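# Press the gauge pin on the magnet-marked fixture post

## Task

Find the post on the checking fixture that has the yellow magnet on it. Press that post's gauge pin fully home and keep it there for at least one second; afterwards its spring may push it back out. Do not disturb the other three pins, and do not move the magnet.

## Robot and tools

Robot: two arms, left_arm and right_arm, each a UR20-type six-joint arm with a Robotiq 2F-85 two-finger gripper and a wrist camera (cam_left_wrist, cam_right_wrist, both 896x504). A camera block sticks out about 10 cm toward each gripper's +x and turns with it.

Frames. Scene frame: origin at table-top height midway between the nominal bases, +z up, +x out over the table, left_arm on the +y side. Real bases: left_arm at (+0.060, +0.928, 0) m, quat_wxyz (+1.000, 0, 0, -0.018); right_arm at (-0.064, -0.817, 0) m, quat_wxyz (+1.000, 0, 0, -0.007). Hand positions, orientations, velocities and Hand targets in results are given in each arm's own base frame. Offsets you send are along the current Hand target's own axes. Gripper axes: fingers point along +z, open and close along y. end_effector_position is the point between the pads when closed; closed fingertips reach about 19 mm past it, open ones about 6 mm. Reported poses can be a few cm off.

execute_actions(actions, cameras). actions is a list of actions; each action is a table of up to 15 rows, one row per 1/30 s step; a short table repeats its last row to fill 15 steps. Every row has 18 numbers in [-1, 1], one list covering both arms: left_arm dx, dy, dz, rx, ry, rz, then left gripper position, force_limit, speed; then the same nine for right_arm. The six pose numbers are an offset (not a pose) from that arm's Hand target as it stood when the action began, along that target's axes; each row counts from that same start, not from the previous row. Scale: 1.0 = 0.6 m for dx, dy, dz and 180 degrees for rx, ry, rz, which form one rotation vector. Sending the same offset in a new action moves further again. Six zeros re-command the arm to its Hand target. cameras: list of names, ["all"], or []; images come by default only with an empty actions list.

Gripper numbers: position +1 = fully open (85 mm), about -0.8 = pads touching, -1 = close until blocked. force_limit (-1 soft to +1 hard) and speed (-1 about 20 mm/s, 0 about 85, +1 about 150) set the grip; both start at +1. A 0 is a real command, so repeat your last three gripper numbers to leave a gripper unchanged. New force_limit or speed only act after a position change of at least 0.01. For pressing a pin, the fingers can stay closed (e.g. position -1) to make a rigid tip.

move(target, speed, blend, stop_force, zero, blocking, cameras). target: one 18-number row, or a list of up to 15 rows, laid out as above; every row is an offset from the Hand targets at the move's start, not from the previous row. speed: top path speed in m/s, 0.002 to 4.2, default 0.25 (turning limited to twice that in rad/s); one value or one per target. blend: corner rounding in m for lists, default 0 = stop at each. stop_force: 6 to 120 N, one value for both arms; an arm's path ends when its wrist sensor feels that much push against its motion (relative to its zero), then it backs off slightly and holds. Do not rely on it while the gripper rotates; leave it out when moving away from a contact. zero: true (default) re-zeroes before the move, false keeps the old zero. blocking=false returns after about 0.5 s while the move continues (not allowed with stop_force). A move lasts 0.5 to 10 s. Its result adds a "move:" line: done, off_target, moving, held or fault, plus limits=paced (pose clipped) or limits=held (steps withheld).

wait(seconds 0 to 10) lets the scene run with commands held; useful for the one-second hold. stop() brakes a running move. zoom_image(camera, region=[x0, y0, x1, y1]) enlarges part of the latest image of cam_left_wrist or cam_right_wrist, at most 504 px per side. zero_wrist_force(arm) re-zeroes that arm's force sensor. read_manual(section) only returns licence text. finished_scene(scene) ends the current scene, given its number; it cannot be undone.

Results: end_effector_position (m), end_effector_quat_wxyz, velocities; Hand target (your last commanded pose after clipping, the base for the next offset); Tool commands; object_status (0 moving, 1 blocked opening, 2 blocked closing = gripping, 3 reached position or pads met); position_measured in counts (3 open, 78 = 60 mm, 130 = 40 mm, 180 = 20 mm, 230 pads met); Wrist force and Wrist torque in the gripper's own axes, plus the peak since the last shown reading; joint positions and torques; motor temperatures; for action calls, end_effector_position at some steps. "within noise" means the arm is still.

Control notes: commanded orientation is clipped to within 32 degrees of the measured one each step; the motion trails commands by about 0.2 s; a gripper can settle short of its Hand target, and re-sending zeros or the missing distance fixes that. Avoid paths passing close to an arm's own base.

Cautions: the arms are very stiff, so a target even slightly beyond a firm surface can trigger a fault stop (about 150 N outside force, or joint contact torque limits: 678, 678, 398, 98.4, 98.4, 98.4 N m), freezing the arm 10 s. Approach the pin slowly with stop_force, press only the pin's travel, hold, then command the target back above to release. Avoid hitting the fixture, the magnet, other pins or the other arm; arm-to-arm contact can fail the task. Nothing may fall off the table. Pushing toward unreachable poses or holding stretched out heats motors; a MOTOR HOT line warns, and at 85 °C the arm brakes for 30 to 60 s.

Each tool is called after "Call:" as name([rows], argument=value, ...), one row to a line, values as JSON.

## Session

Call:
execute_actions(actions=[])

Scene clock: 0.00 s.
left_arm: end_effector_position=(+0.6452, +0.5338, +0.3687) position_measured=3 object_status=3 end_effector_quat_wxyz=(+0.054, +0.895, -0.431, +0.101) | right_arm: end_effector_position=(+1.0094, -0.4085, +0.1239) position_measured=3 object_status=3 end_effector_quat_wxyz=(+0.497, -0.362, -0.574, -0.541)
Joint positions: left_arm=[0.541 -1.507 2.094 -2.179 -1.799 -1.706] | right_arm=[2.693 -2.576 -1.22 -2.623 2.507 -0.374]
Joint velocities: within noise
Joint torques (N m): no reading
Motor temperatures (°C): left_arm=[24 36 26 39 35 34] | right_arm=[29 36 36 38 34 39]
Wrist force (N): no reading
Wrist torque (N m): no reading
Wrist force, peak (N): no reading
Hand target: left_arm +0.6452, +0.5338, +0.3687; +0.054, +0.895, -0.431, +0.101 | right_arm +1.0094, -0.4085, +0.1239; +0.497, -0.362, -0.574, -0.541
Tool commands: left_gripper/position=+1.0 left_gripper/force_limit=+1.0 left_gripper/speed=+1.0 right_gripper/position=+1.0 right_gripper/force_limit=+1.0 right_gripper/speed=+1.0

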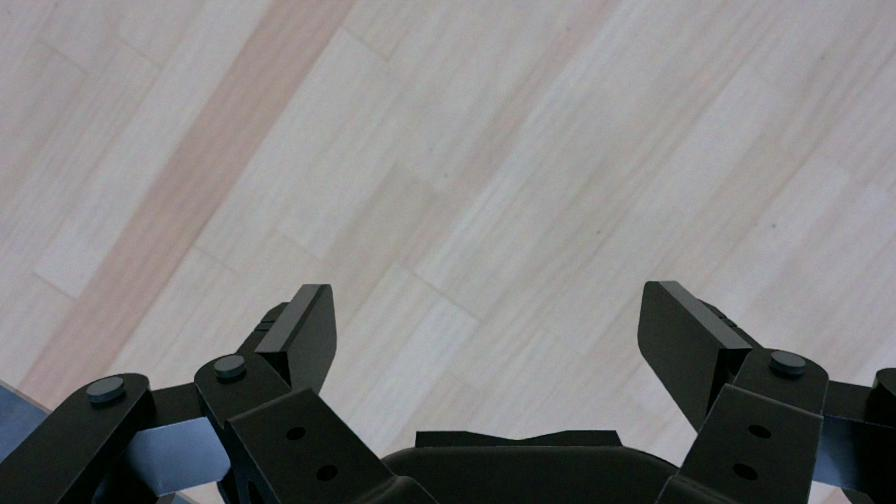

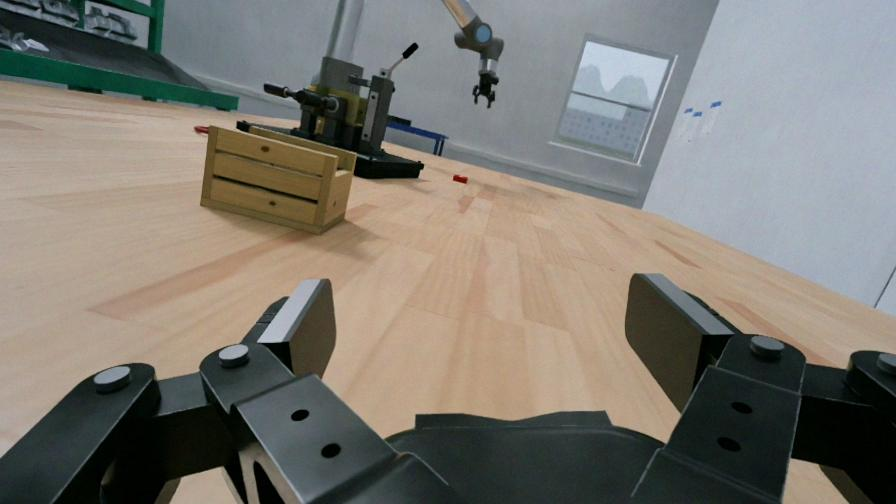

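Call:
zoom_image(camera="cam_right_wrist", region=[190, 0, 510, 240])

Scaled by 1.575 from the camera's 896x504 image, which has a finer 1280x720 frame.

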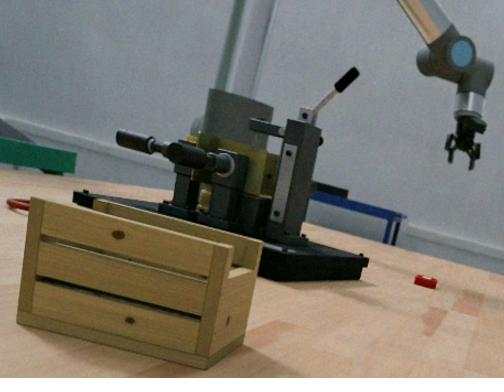

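Call:
move([
  [0.712,0.548,0.033,-0.0625,0.131,0.083,1,1,1,0,0,0,0,0,0,1,1,1],
], speed=0.5, cameras=[])

Scene clock: 4.20 s.
left_arm: end_effector_position=(+0.6507, +0.0006, +0.4494) position_measured=3 object_status=3 end_effector_quat_wxyz=(+0.213, +0.783, -0.530, +0.245) | right_arm: end_effector_position=(+1.0094, -0.4085, +0.1239) position_measured=3 object_status=3 end_effector_quat_wxyz=(+0.497, -0.362, -0.574, -0.541)
Joint positions: left_arm=[-0.001 -1.768 2.345 -2.345 -2.206 -2.017] | right_arm=[2.693 -2.576 -1.22 -2.623 2.507 -0.374]
Joint torques (N m): left_arm=[-16.55 -65.69 -72.42 -13.83 -8.11 -5.06] | right_arm=[2.38 242.77 72.09 -2.77 0.03 -1.24]
Wrist force (N): left_arm=[0.4 0.1 0.0] | right_arm=[0.5 0.3 0.3]
Wrist torque (N m): left_arm=[0.10 0.13 0.20] | right_arm=[0.05 -0.08 0.00]
Wrist force, peak (N): left_arm=[3.9 1.3 2.2] | right_arm=[0.0 0.4 0.5]
Hand target: left_arm +0.6507, +0.0005, +0.4494; +0.213, +0.783, -0.530, +0.245 | right_arm +1.0094, -0.4085, +0.1239; +0.497, -0.362, -0.574, -0.541
Off the commanded pose: left_arm 0.000 m, 0 deg | right_arm 0.000 m, 0 deg.
move: done
No camera images: "cameras" was empty.

Call:
move([
  [0.4465,0.7426,0.536,-0.0625,0.131,0.083,1,1,1,0,0,0,0,0,0,1,1,1],
], speed=0.5, cameras=["all"])

Scene clock: 6.60 s.
left_arm: end_effector_position=(+0.3698, -0.5394, +0.3922) position_measured=3 object_status=3 end_effector_quat_wxyz=(+0.358, +0.618, -0.593, +0.372) | right_arm: end_effector_position=(+1.0094, -0.4085, +0.1239) position_measured=3 object_status=3 end_effector_quat_wxyz=(+0.497, -0.362, -0.574, -0.541)
Joint positions: left_arm=[-1.077 -1.51 2.731 -3.831 -1.971 -2.919] | right_arm=[2.693 -2.576 -1.22 -2.623 2.507 -0.374]
Joint torques (N m): left_arm=[-10.48 -32.13 -21.35 -13.83 5.25 -4.74] | right_arm=[0.57 242.56 72.14 -3.38 -0.33 -0.44]
Wrist force (N): left_arm=[0.8 0.2 0.0] | right_arm=[-0.2 -0.1 0.0]
Wrist torque (N m): left_arm=[0.27 0.31 0.13] | right_arm=[-0.02 0.03 0.00]
Wrist force, peak (N): left_arm=[2.7 2.0 4.6] | right_arm=[0.1 0.5 0.4]
Hand target: left_arm +0.3698, -0.5395, +0.3922; +0.358, +0.618, -0.593, +0.372 | right_arm +1.0094, -0.4085, +0.1239; +0.497, -0.362, -0.574, -0.541
Off the commanded pose: left_arm 0.000 m, 0 deg | right_arm 0.000 m, 0 deg.
move: done
camera_calibration:
cam_left_wrist: T_world_to_cam=[[-0.999481, -0.0221813, -0.0233566, 0.373781], [-0.000285576, 0.731188, -0.682176, 0.681474], [0.0322096, -0.681815, -0.730815, 0.0368508], [0, 0, 0, 1]] pos_world=[0.372595, -0.464869, 0.500547]

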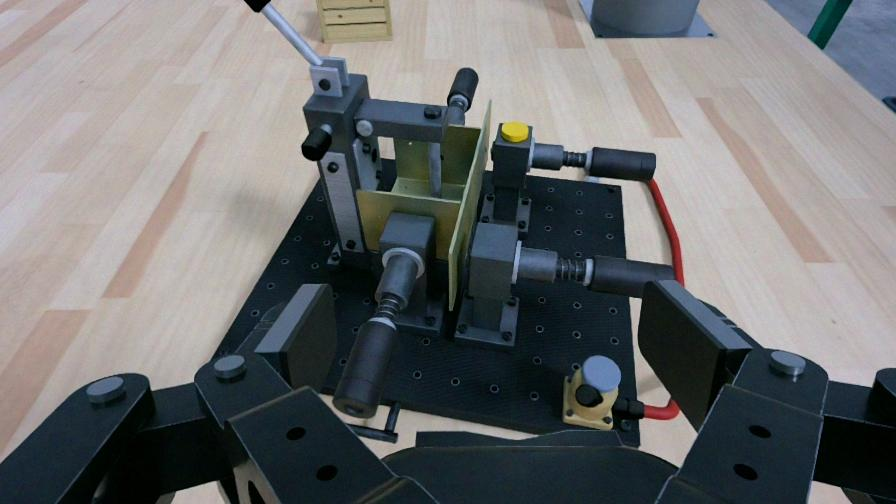

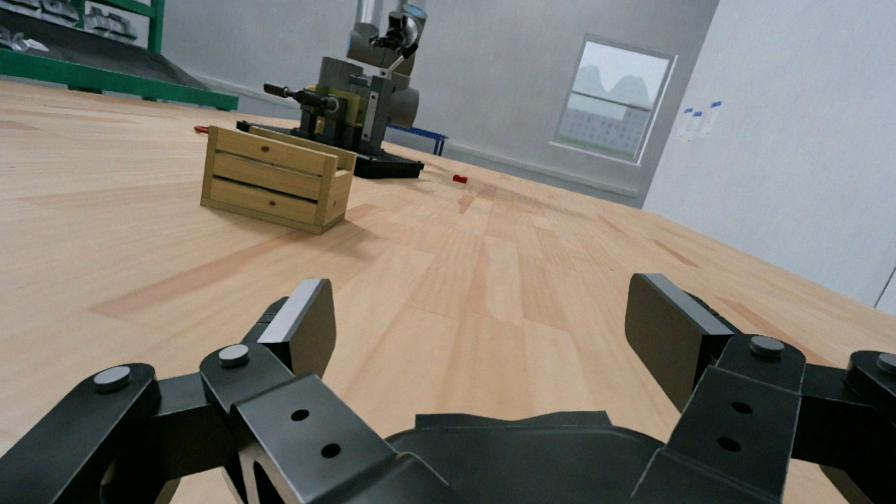

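Call:
zoom_image(camera="cam_left_wrist", region=[290, 50, 690, 440])

Call:
zoom_image(camera="cam_left_wrist", region=[480, 100, 680, 230])

Scaled by 1.260 from the camera's 896x504 image, which has a finer 1280x720 frame.

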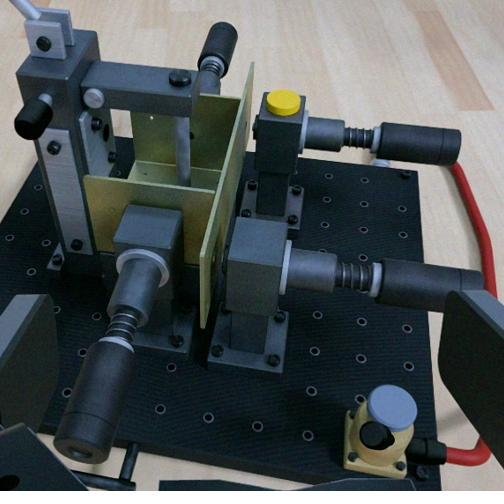

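Scaled by 2.520 from the camera's 896x504 image, which has a finer 1280x720 frame.

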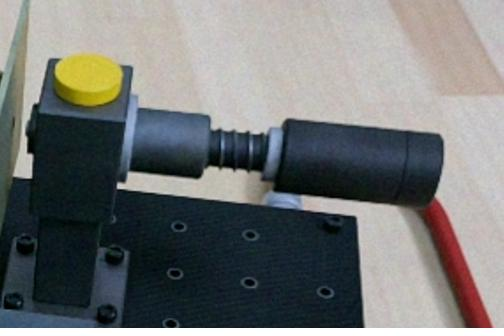

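Call:
move([
  [0.2287,0.6755,0.5853,0.3397,-0.0808,-0.2502,1,1,1,0,0,0,0,0,0,1,1,1],
], speed=0.4, cameras=["all"])

Scene clock: 13.23 s.
left_arm: end_effector_position=(-0.0206, -0.9296, +0.3503) position_measured=3 object_status=3 end_effector_quat_wxyz=(+0.040, +0.919, -0.097, +0.380) | right_arm: end_effector_position=(+1.0094, -0.4085, +0.1239) position_measured=3 object_status=3 end_effector_quat_wxyz=(+0.497, -0.362, -0.574, -0.541)
Joint positions: left_arm=[-2.072 -1.376 2.041 -1.957 -0.827 -5.113] | right_arm=[2.693 -2.576 -1.22 -2.623 2.507 -0.374]
Joint torques (N m): left_arm=[17.78 -99.57 -105.85 -6.1 -1.42 -3.31] | right_arm=[-1.85 244.51 72.55 -3.67 -0.39 -0.63]
Wrist force (N): left_arm=[1.1 -0.2 -0.2] | right_arm=[0.2 0.1 0.1]
Wrist torque (N m): left_arm=[0.08 0.02 0.18] | right_arm=[0.01 -0.03 0.00]
Wrist force, peak (N): left_arm=[0.0 3.9 -1.7] | right_arm=[0.3 0.7 0.3]
Hand target: left_arm -0.0206, -0.9297, +0.3503; +0.040, +0.919, -0.097, +0.380 | right_arm +1.0094, -0.4085, +0.1239; +0.497, -0.362, -0.574, -0.541
Off the commanded pose: left_arm 0.000 m, 0 deg | right_arm 0.000 m, 0 deg.
move: done
camera_calibration:
cam_left_wrist: T_world_to_cam=[[-0.232141, -0.972496, -0.0190356, -0.895212], [-0.873605, 0.21706, -0.435545, 0.355745], [0.427698, -0.0844783, -0.899965, 0.375434], [0, 0, 0, 1]] pos_world=[-0.0576069, -0.916093, 0.47578]

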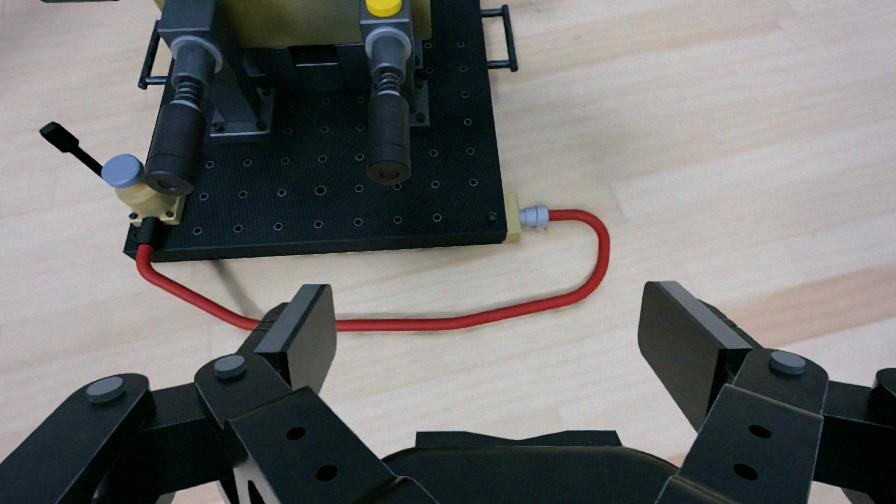

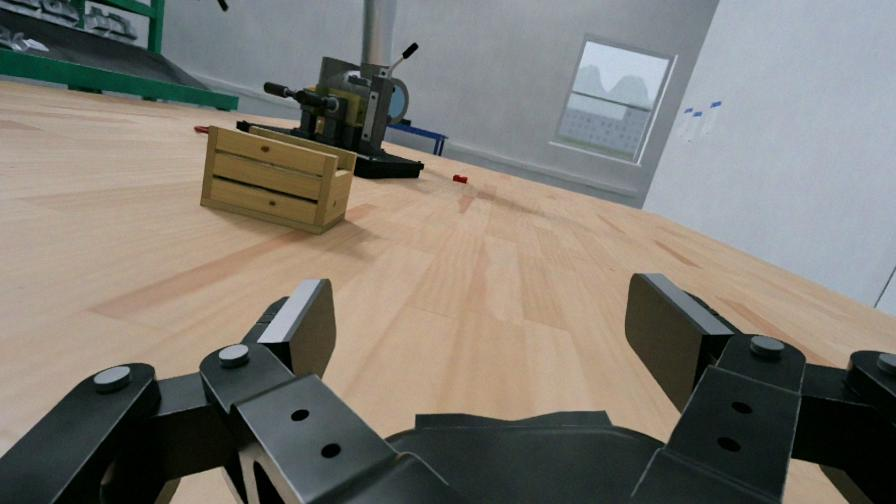

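Call:
zoom_image(camera="cam_left_wrist", region=[330, 0, 450, 200])

Scaled by 2.520 from the camera's 896x504 image, which has a finer 1280x720 frame.

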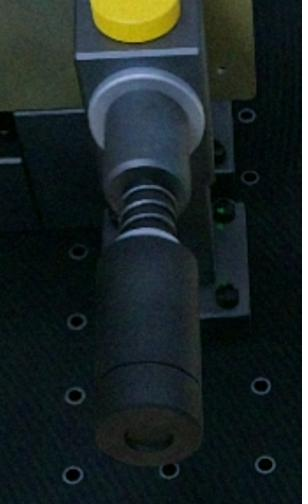

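Call:
move([
  [-0.0703,-0.0678,0.2203,0.0118,0,-0.0118,-0.85,0,0,0,0,0,0,0,0,1,1,1],
], speed=0.25, cameras=["cam_left_wrist"])

Scene clock: 16.47 s.
left_arm: end_effector_position=(+0.0500, -0.9032, +0.2270) position_measured=232 object_status=0 end_effector_quat_wxyz=(+0.030, +0.921, -0.073, +0.381) | right_arm: end_effector_position=(+1.0094, -0.4085, +0.1239) position_measured=3 object_status=3 end_effector_quat_wxyz=(+0.497, -0.362, -0.574, -0.541)
Joint positions: left_arm=[-2.01 -1.29 2.16 -2.17 -0.825 -5.1] | right_arm=[2.693 -2.576 -1.22 -2.623 2.507 -0.374]
Joint torques (N m): left_arm=[19.91 -102.9 -50.85 -12.5 10.22 1.98] | right_arm=[1.76 248.86 72.59 -4.19 -0.61 -0.73]
Wrist force (N): left_arm=[0.8 0.1 -0.6] | right_arm=[-0.1 0.1 0.2]
Wrist torque (N m): left_arm=[0.12 0.11 -0.16] | right_arm=[0.03 0.02 -0.01]
Wrist force, peak (N): left_arm=[2.3 0.6 -2.6] | right_arm=[0.2 0.7 0.1]
Hand target: left_arm +0.0500, -0.9032, +0.2270; +0.030, +0.921, -0.073, +0.381 | right_arm +1.0094, -0.4085, +0.1239; +0.497, -0.362, -0.574, -0.541
Off the commanded pose: left_arm 0.000 m, 0 deg | right_arm 0.000 m, 0 deg.
move: done
camera_calibration:
cam_left_wrist: T_world_to_cam=[[-0.180704, -0.983353, -0.0190305, -0.86783], [-0.883797, 0.170838, -0.435566, 0.316802], [0.431566, -0.0618893, -0.899956, 0.256687], [0, 0, 0, 1]] pos_world=[0.0123906, -0.891619, 0.35248]
Images, in order (width x height): cam_left_wrist 896x504.

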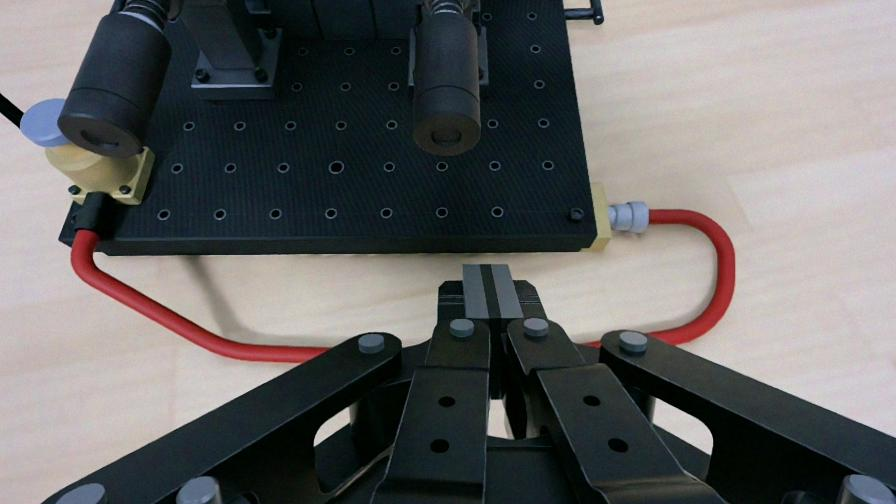

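Call:
zoom_image(camera="cam_left_wrist", region=[380, 0, 580, 330])

Scaled by 1.527 from the camera's 896x504 image, which has a finer 1280x720 frame.

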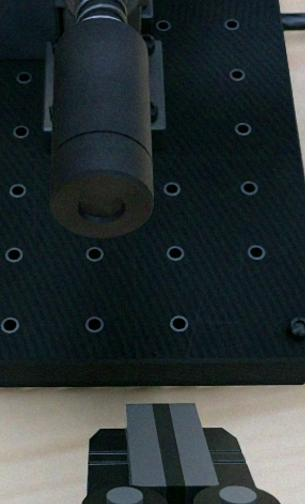

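Call:
move([
  [-0.0035,-0.0208,0.1143,0.0024,0,-0.0024,-0.85,0,0,0,0,0,0,0,0,1,1,1],
], speed=0.15, cameras=["cam_left_wrist"])

Call:
zoom_image(camera="cam_left_wrist", region=[380, 0, 580, 330])

Scene clock: 19.80 s.
left_arm: end_effector_position=(+0.0983, -0.8983, +0.1771) position_measured=232 object_status=3 end_effector_quat_wxyz=(+0.028, +0.922, -0.068, +0.381) | right_arm: end_effector_position=(+1.0094, -0.4085, +0.1239) position_measured=3 object_status=3 end_effector_quat_wxyz=(+0.497, -0.362, -0.574, -0.541)
Joint positions: left_arm=[-1.96 -1.239 2.204 -2.301 -0.815 -5.048] | right_arm=[2.693 -2.576 -1.22 -2.623 2.507 -0.374]
Joint torques (N m): left_arm=[11.21 -116.09 -39.41 -11.78 8.79 3.22] | right_arm=[3.84 241.98 72.92 -3.64 -0.6 -0.99]
Wrist force (N): left_arm=[0.8 -0.3 -0.5] | right_arm=[-0.1 0.1 0.2]
Wrist torque (N m): left_arm=[0.07 0.12 -0.13] | right_arm=[0.01 0.01 0.00]
Wrist force, peak (N): left_arm=[0.8 0.3 -3.0] | right_arm=[0.2 0.5 0.7]
Hand target: left_arm +0.0984, -0.8982, +0.1770; +0.028, +0.922, -0.068, +0.381 | right_arm +1.0094, -0.4085, +0.1239; +0.497, -0.362, -0.574, -0.541
Off the commanded pose: left_arm 0.000 m, 0 deg | right_arm 0.000 m, 0 deg.
move: done
camera_calibration:
cam_left_wrist: T_world_to_cam=[[-0.170223, -0.985221, -0.0190529, -0.857867], [-0.885567, 0.161428, -0.43556, 0.328546], [0.432198, -0.0572695, -0.899958, 0.195257], [0, 0, 0, 1]] pos_world=[0.0605314, -0.887044, 0.302479]
Images, in order (width x height): cam_left_wrist 896x504.

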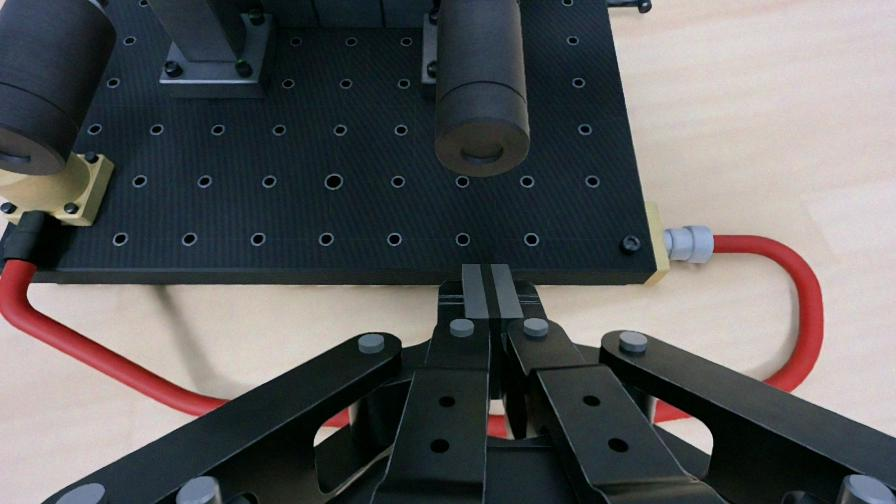

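Scaled by 1.527 from the camera's 896x504 image, which has a finer 1280x720 frame.

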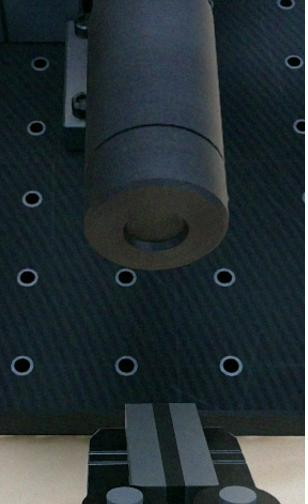

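Call:
move([
  [0.0389,0,0.0318,0,0,0,-0.85,0,0,0,0,0,0,0,0,1,1,1],
], speed=0.1, cameras=["cam_left_wrist"])

Call:
zoom_image(camera="cam_left_wrist", region=[380, 130, 580, 330])

Scene clock: 21.43 s.
left_arm: end_effector_position=(+0.1279, -0.9026, +0.1800) position_measured=232 object_status=3 end_effector_quat_wxyz=(+0.028, +0.922, -0.068, +0.381) | right_arm: end_effector_position=(+1.0094, -0.4085, +0.1239) position_measured=3 object_status=3 end_effector_quat_wxyz=(+0.497, -0.362, -0.574, -0.541)
Joint positions: left_arm=[-1.926 -1.237 2.206 -2.337 -0.807 -5.002] | right_arm=[2.693 -2.576 -1.22 -2.623 2.507 -0.374]
Joint torques (N m): left_arm=[24.61 -110.21 -41.93 -12.28 9.27 2.3] | right_arm=[-2.83 242.87 73 -3.09 -0.74 -0.64]
Wrist force (N): left_arm=[1.0 0.3 -0.4] | right_arm=[0.2 0.2 0.0]
Wrist torque (N m): left_arm=[0.19 0.06 -0.12] | right_arm=[0.04 -0.04 0.00]
Wrist force, peak (N): left_arm=[1.7 -0.1 0.2] | right_arm=[0.4 0.6 0.2]
Hand target: left_arm +0.1281, -0.9027, +0.1800; +0.028, +0.922, -0.068, +0.381 | right_arm +1.0094, -0.4085, +0.1239; +0.497, -0.362, -0.574, -0.541
Off the commanded pose: left_arm 0.000 m, 0 deg | right_arm 0.000 m, 0 deg.
move: done
camera_calibration:
cam_left_wrist: T_world_to_cam=[[-0.170181, -0.985227, -0.0191421, -0.85709], [-0.885574, 0.16143, -0.435545, 0.35673], [0.432201, -0.0571698, -0.899963, 0.184911], [0, 0, 0, 1]] pos_world=[0.0901315, -0.891444, 0.305379]
Images, in order (width x height): cam_left_wrist 896x504.

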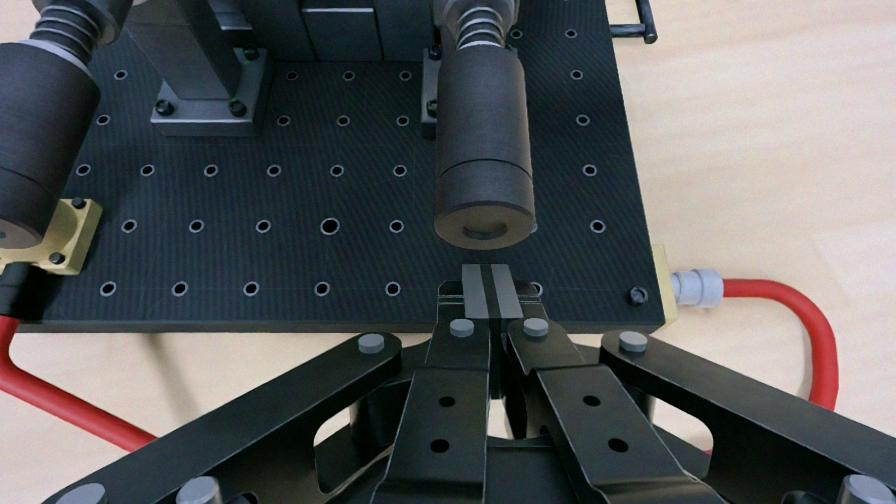

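Scaled by 2.520 from the camera's 896x504 image, which has a finer 1280x720 frame.

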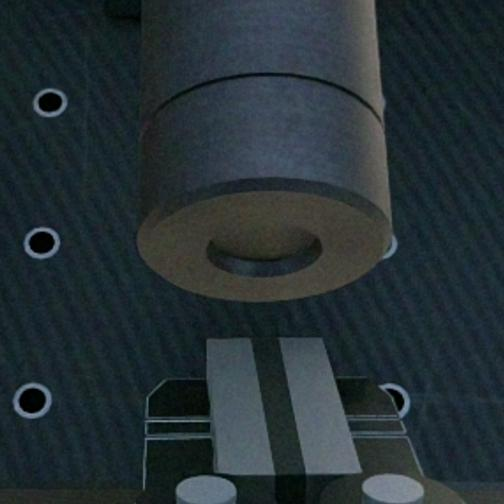

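Call:
move([
  [0.0354,0,0.0354,0,0,0,-0.85,0,0,0,0,0,0,0,0,1,1,1],
], speed=0.02, stop_force=8, cameras=["cam_left_wrist"])

Call:
zoom_image(camera="cam_left_wrist", region=[400, 0, 580, 330])

Scene clock: 24.33 s.
left_arm: end_effector_position=(+0.1493, -0.9058, +0.1799) position_measured=232 object_status=3 end_effector_quat_wxyz=(+0.028, +0.922, -0.068, +0.381) | right_arm: end_effector_position=(+1.0094, -0.4085, +0.1239) position_measured=3 object_status=3 end_effector_quat_wxyz=(+0.497, -0.362, -0.574, -0.541)
Joint positions: left_arm=[-1.901 -1.233 2.207 -2.366 -0.803 -4.968] | right_arm=[2.693 -2.576 -1.22 -2.623 2.507 -0.374]
Joint torques (N m): left_arm=[-13.68 -166.65 -68.12 -5.87 1.66 -4.19] | right_arm=[2.81 237.52 72.04 -4.19 -0.73 -0.96]
Wrist force (N): left_arm=[-5.1 -0.6 -3.6] | right_arm=[0.1 0.1 0.5]
Wrist torque (N m): left_arm=[0.03 0.10 0.24] | right_arm=[0.01 -0.01 0.00]
Wrist force, peak (N): left_arm=[-5.1 0.9 -6.4] | right_arm=[0.1 0.3 0.8]
Hand target: left_arm +0.1493, -0.9058, +0.1800; +0.028, +0.922, -0.068, +0.381 (not the last commanded pose) | right_arm +1.0094, -0.4085, +0.1239; +0.497, -0.362, -0.574, -0.541
Off the commanded pose: left_arm 0.009 m, 0 deg | right_arm 0.000 m, 0 deg.
move: contact (left_arm)
camera_calibration:
cam_left_wrist: T_world_to_cam=[[-0.170181, -0.985227, -0.0191421, -0.856601], [-0.885574, 0.16143, -0.435545, 0.376198], [0.432201, -0.0571698, -0.899963, 0.175479], [0, 0, 0, 1]] pos_world=[0.111532, -0.894644, 0.305379]
Images, in order (width x height): cam_left_wrist 896x504.

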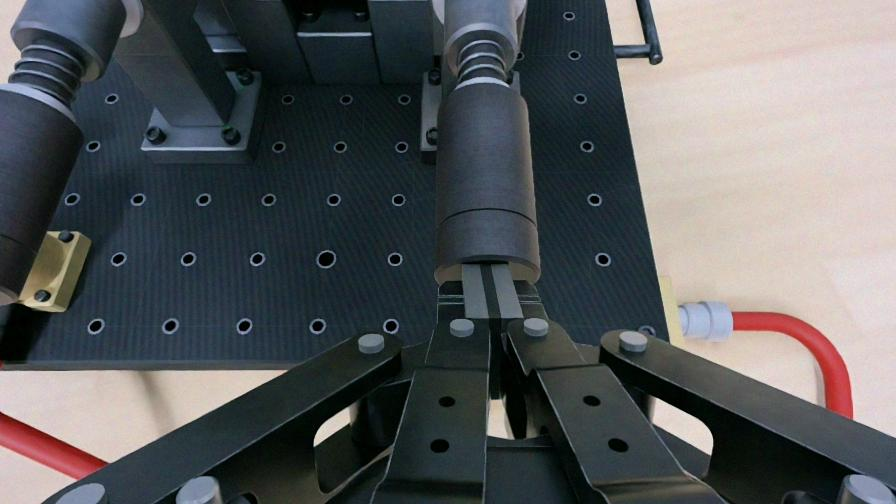

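Scaled by 1.527 from the camera's 896x504 image, which has a finer 1280x720 frame.

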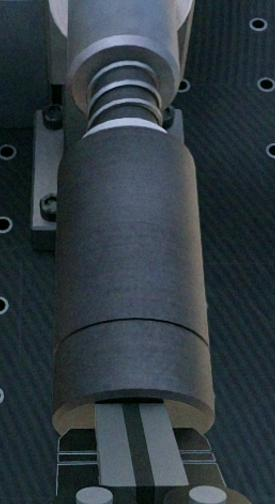

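Call:
move([
  [0.0354,0,0.0354,0,0,0,-0.85,0,0,0,0,0,0,0,0,1,1,1],
], speed=0.015, stop_force=30, zero=false, cameras=["cam_left_wrist"])

Call:
zoom_image(camera="cam_left_wrist", region=[400, 0, 580, 330])

Scene clock: 27.13 s.
left_arm: end_effector_position=(+0.1658, -0.9083, +0.1799) position_measured=232 object_status=3 end_effector_quat_wxyz=(+0.028, +0.922, -0.068, +0.381) | right_arm: end_effector_position=(+1.0094, -0.4085, +0.1239) position_measured=3 object_status=3 end_effector_quat_wxyz=(+0.497, -0.362, -0.574, -0.541)
Joint positions: left_arm=[-1.882 -1.229 2.208 -2.389 -0.799 -4.941] | right_arm=[2.693 -2.576 -1.22 -2.623 2.507 -0.374]
Joint torques (N m): left_arm=[2.74 -155.87 -41.77 -2.82 12.05 -4.3] | right_arm=[2.6 243.18 74.04 -3.74 -1.26 -0.65]
Wrist force (N): left_arm=[-13.3 3.5 -21.3] | right_arm=[0.1 0.1 0.1]
Wrist torque (N m): left_arm=[-0.07 0.15 0.30] | right_arm=[0.01 -0.02 0.00]
Wrist force, peak (N): left_arm=[-47.9 -10.3 -79.1] | right_arm=[0.0 0.6 0.5]
Hand target: left_arm +0.1658, -0.9083, +0.1800; +0.028, +0.922, -0.068, +0.381 (not the last commanded pose) | right_arm +1.0094, -0.4085, +0.1239; +0.497, -0.362, -0.574, -0.541
Off the commanded pose: left_arm 0.013 m, 0 deg | right_arm 0.000 m, 0 deg.
move: contact (left_arm)
camera_calibration:
cam_left_wrist: T_world_to_cam=[[-0.170181, -0.985227, -0.0191421, -0.856256], [-0.885574, 0.16143, -0.435545, 0.391214], [0.432201, -0.0571698, -0.899963, 0.168205], [0, 0, 0, 1]] pos_world=[0.128032, -0.897144, 0.305379]
Images, in order (width x height): cam_left_wrist 896x504.

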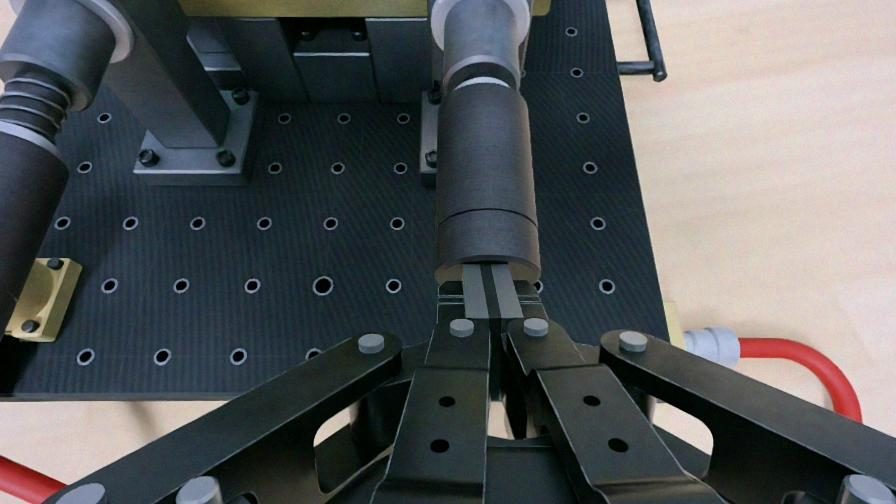

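Scaled by 1.527 from the camera's 896x504 image, which has a finer 1280x720 frame.

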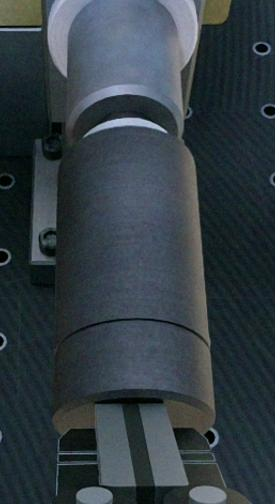

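Call:
move([
  [0.0118,0,0.0118,0,0,0,-0.85,0,0,0,0,0,0,0,0,1,1,1],
], speed=0.003, stop_force=45, zero=false, cameras=[])

Call:
wait(seconds=1.3, cameras=["cam_left_wrist"])

Scene clock: 28.20 s.
left_arm: end_effector_position=(+0.1660, -0.9083, +0.1800) position_measured=232 object_status=3 end_effector_quat_wxyz=(+0.028, +0.922, -0.068, +0.381) | right_arm: end_effector_position=(+1.0094, -0.4085, +0.1239) position_measured=3 object_status=3 end_effector_quat_wxyz=(+0.497, -0.362, -0.574, -0.541)
Joint positions: left_arm=[-1.881 -1.229 2.208 -2.389 -0.799 -4.941] | right_arm=[2.693 -2.576 -1.22 -2.623 2.507 -0.374]
Joint torques (N m): left_arm=[25.75 -149.06 -40.98 -2.95 12.6 -4.25] | right_arm=[-4.04 243.99 71.57 -3.16 -1.12 -0.46]
Wrist force (N): left_arm=[-33.0 -3.3 -42.7] | right_arm=[0.4 0.3 0.3]
Wrist torque (N m): left_arm=[0.04 0.12 0.07] | right_arm=[0.05 -0.07 -0.01]
Wrist force, peak (N): left_arm=[-35.0 -4.2 -44.2] | right_arm=[-0.1 0.5 0.4]
Hand target: left_arm +0.1660, -0.9083, +0.1800; +0.028, +0.922, -0.068, +0.381 (not the last commanded pose) | right_arm +1.0094, -0.4085, +0.1239; +0.497, -0.362, -0.574, -0.541
Off the commanded pose: left_arm 0.010 m, 0 deg | right_arm 0.000 m, 0 deg.
move: contact (left_arm)
No camera images: "cameras" was empty.

Scene clock: 29.50 s.
left_arm: end_effector_position=(+0.1660, -0.9083, +0.1800) position_measured=232 object_status=3 end_effector_quat_wxyz=(+0.028, +0.922, -0.068, +0.381) | right_arm: end_effector_position=(+1.0094, -0.4085, +0.1239) position_measured=3 object_status=3 end_effector_quat_wxyz=(+0.497, -0.362, -0.574, -0.541)
Joint positions: left_arm=[-1.881 -1.229 2.208 -2.389 -0.799 -4.941] | right_arm=[2.693 -2.576 -1.22 -2.623 2.507 -0.374]
Joint torques (N m): left_arm=[17.87 -154.17 -37.86 -2.73 11.47 -4.24] | right_arm=[-2.3 246.6 71.65 -3.79 -0.57 0.04]
Wrist force (N): left_arm=[-29.5 -1.7 -40.0] | right_arm=[-0.1 0.3 0.2]
Wrist torque (N m): left_arm=[0.02 0.04 0.10] | right_arm=[0.05 0.01 0.00]
Wrist force, peak (N): left_arm=[-32.5 -3.0 -42.3] | right_arm=[0.3 0.3 0.5]
Hand target: left_arm +0.1660, -0.9083, +0.1800; +0.028, +0.922, -0.068, +0.381 (not the last commanded pose) | right_arm +1.0094, -0.4085, +0.1239; +0.497, -0.362, -0.574, -0.541
Tool commands: left_gripper/position=-0.85 left_gripper/force_limit=+0.0 left_gripper/speed=+0.0 right_gripper/position=+1.0 right_gripper/force_limit=+1.0 right_gripper/speed=+1.0
Off the commanded pose: left_arm 0.010 m, 0 deg | right_arm 0.000 m, 0 deg.
wait: 1.30 s; at rest by 0.17 s
camera_calibration:
cam_left_wrist: T_world_to_cam=[[-0.17023, -0.985221, -0.0190375, -0.856242], [-0.885605, 0.161433, -0.43548, 0.391377], [0.432117, -0.0572718, -0.899997, 0.168049], [0, 0, 0, 1]] pos_world=[0.128231, -0.897144, 0.30538]
Images, in order (width x height): cam_left_wrist 896x504.

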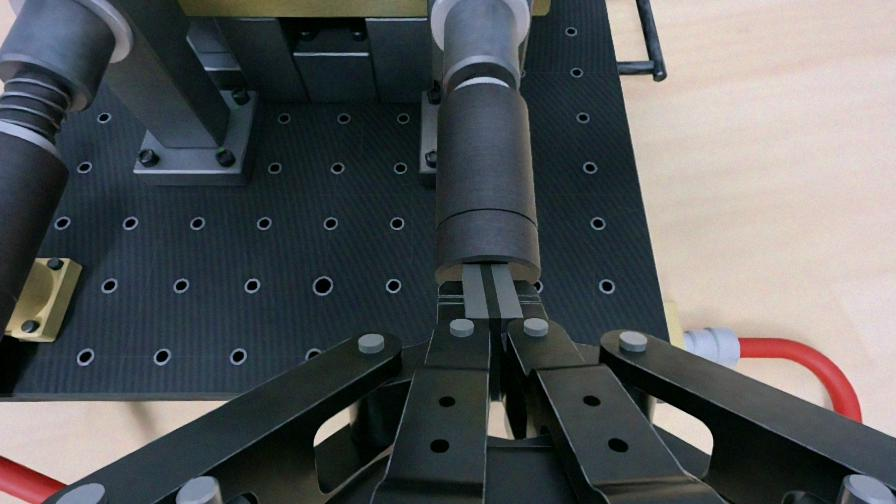

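Call:
move([
  [-0.06,0,-0.06,0,0,0,-0.85,0,0,0,0,0,0,0,0,1,1,1],
], speed=0.08, cameras=["cam_left_wrist"])

Scene clock: 30.83 s.
left_arm: end_effector_position=(+0.1158, -0.9008, +0.1800) position_measured=232 object_status=3 end_effector_quat_wxyz=(+0.028, +0.922, -0.068, +0.381) | right_arm: end_effector_position=(+1.0094, -0.4085, +0.1239) position_measured=3 object_status=3 end_effector_quat_wxyz=(+0.497, -0.362, -0.574, -0.541)
Joint positions: left_arm=[-1.94 -1.24 2.205 -2.32 -0.81 -5.021] | right_arm=[2.693 -2.576 -1.22 -2.623 2.507 -0.374]
Joint torques (N m): left_arm=[-22.72 -159.23 -89.13 -5.55 -0.64 -4.06] | right_arm=[3.43 244.36 72.11 -3.08 -0.78 -0.55]
Wrist force (N): left_arm=[-0.5 2.4 -0.5] | right_arm=[0.2 0.4 0.0]
Wrist torque (N m): left_arm=[0.58 0.34 0.23] | right_arm=[0.07 -0.04 0.00]
Wrist force, peak (N): left_arm=[-29.8 -1.6 -40.4] | right_arm=[0.4 0.2 0.5]
Hand target: left_arm +0.1156, -0.9008, +0.1800; +0.028, +0.922, -0.068, +0.381 | right_arm +1.0094, -0.4085, +0.1239; +0.497, -0.362, -0.574, -0.541
Off the commanded pose: left_arm 0.000 m, 0 deg | right_arm 0.000 m, 0 deg.
move: done
camera_calibration:
cam_left_wrist: T_world_to_cam=[[-0.17023, -0.985221, -0.0190375, -0.857396], [-0.885605, 0.161433, -0.43548, 0.345753], [0.432117, -0.0572718, -0.899997, 0.190261], [0, 0, 0, 1]] pos_world=[0.0780315, -0.889644, 0.30548]
Images, in order (width x height): cam_left_wrist 896x504.

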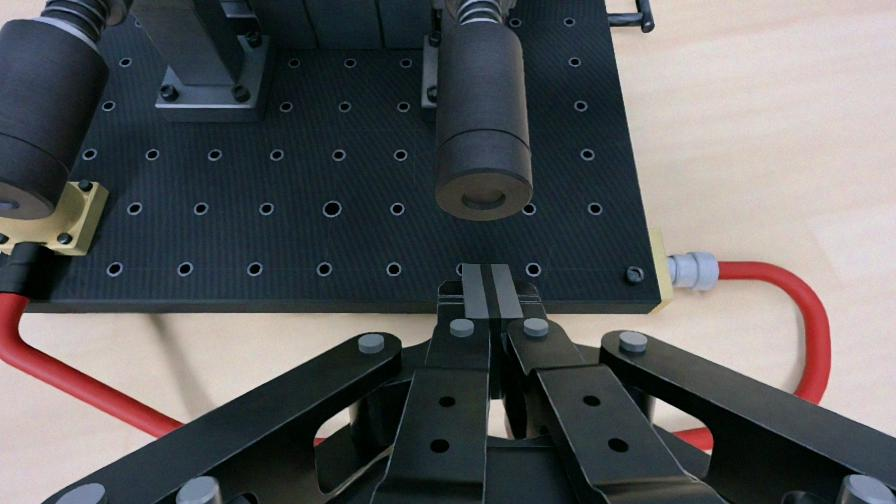

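Call:
finished_scene(scene=1)

The scene is finished: the task was done.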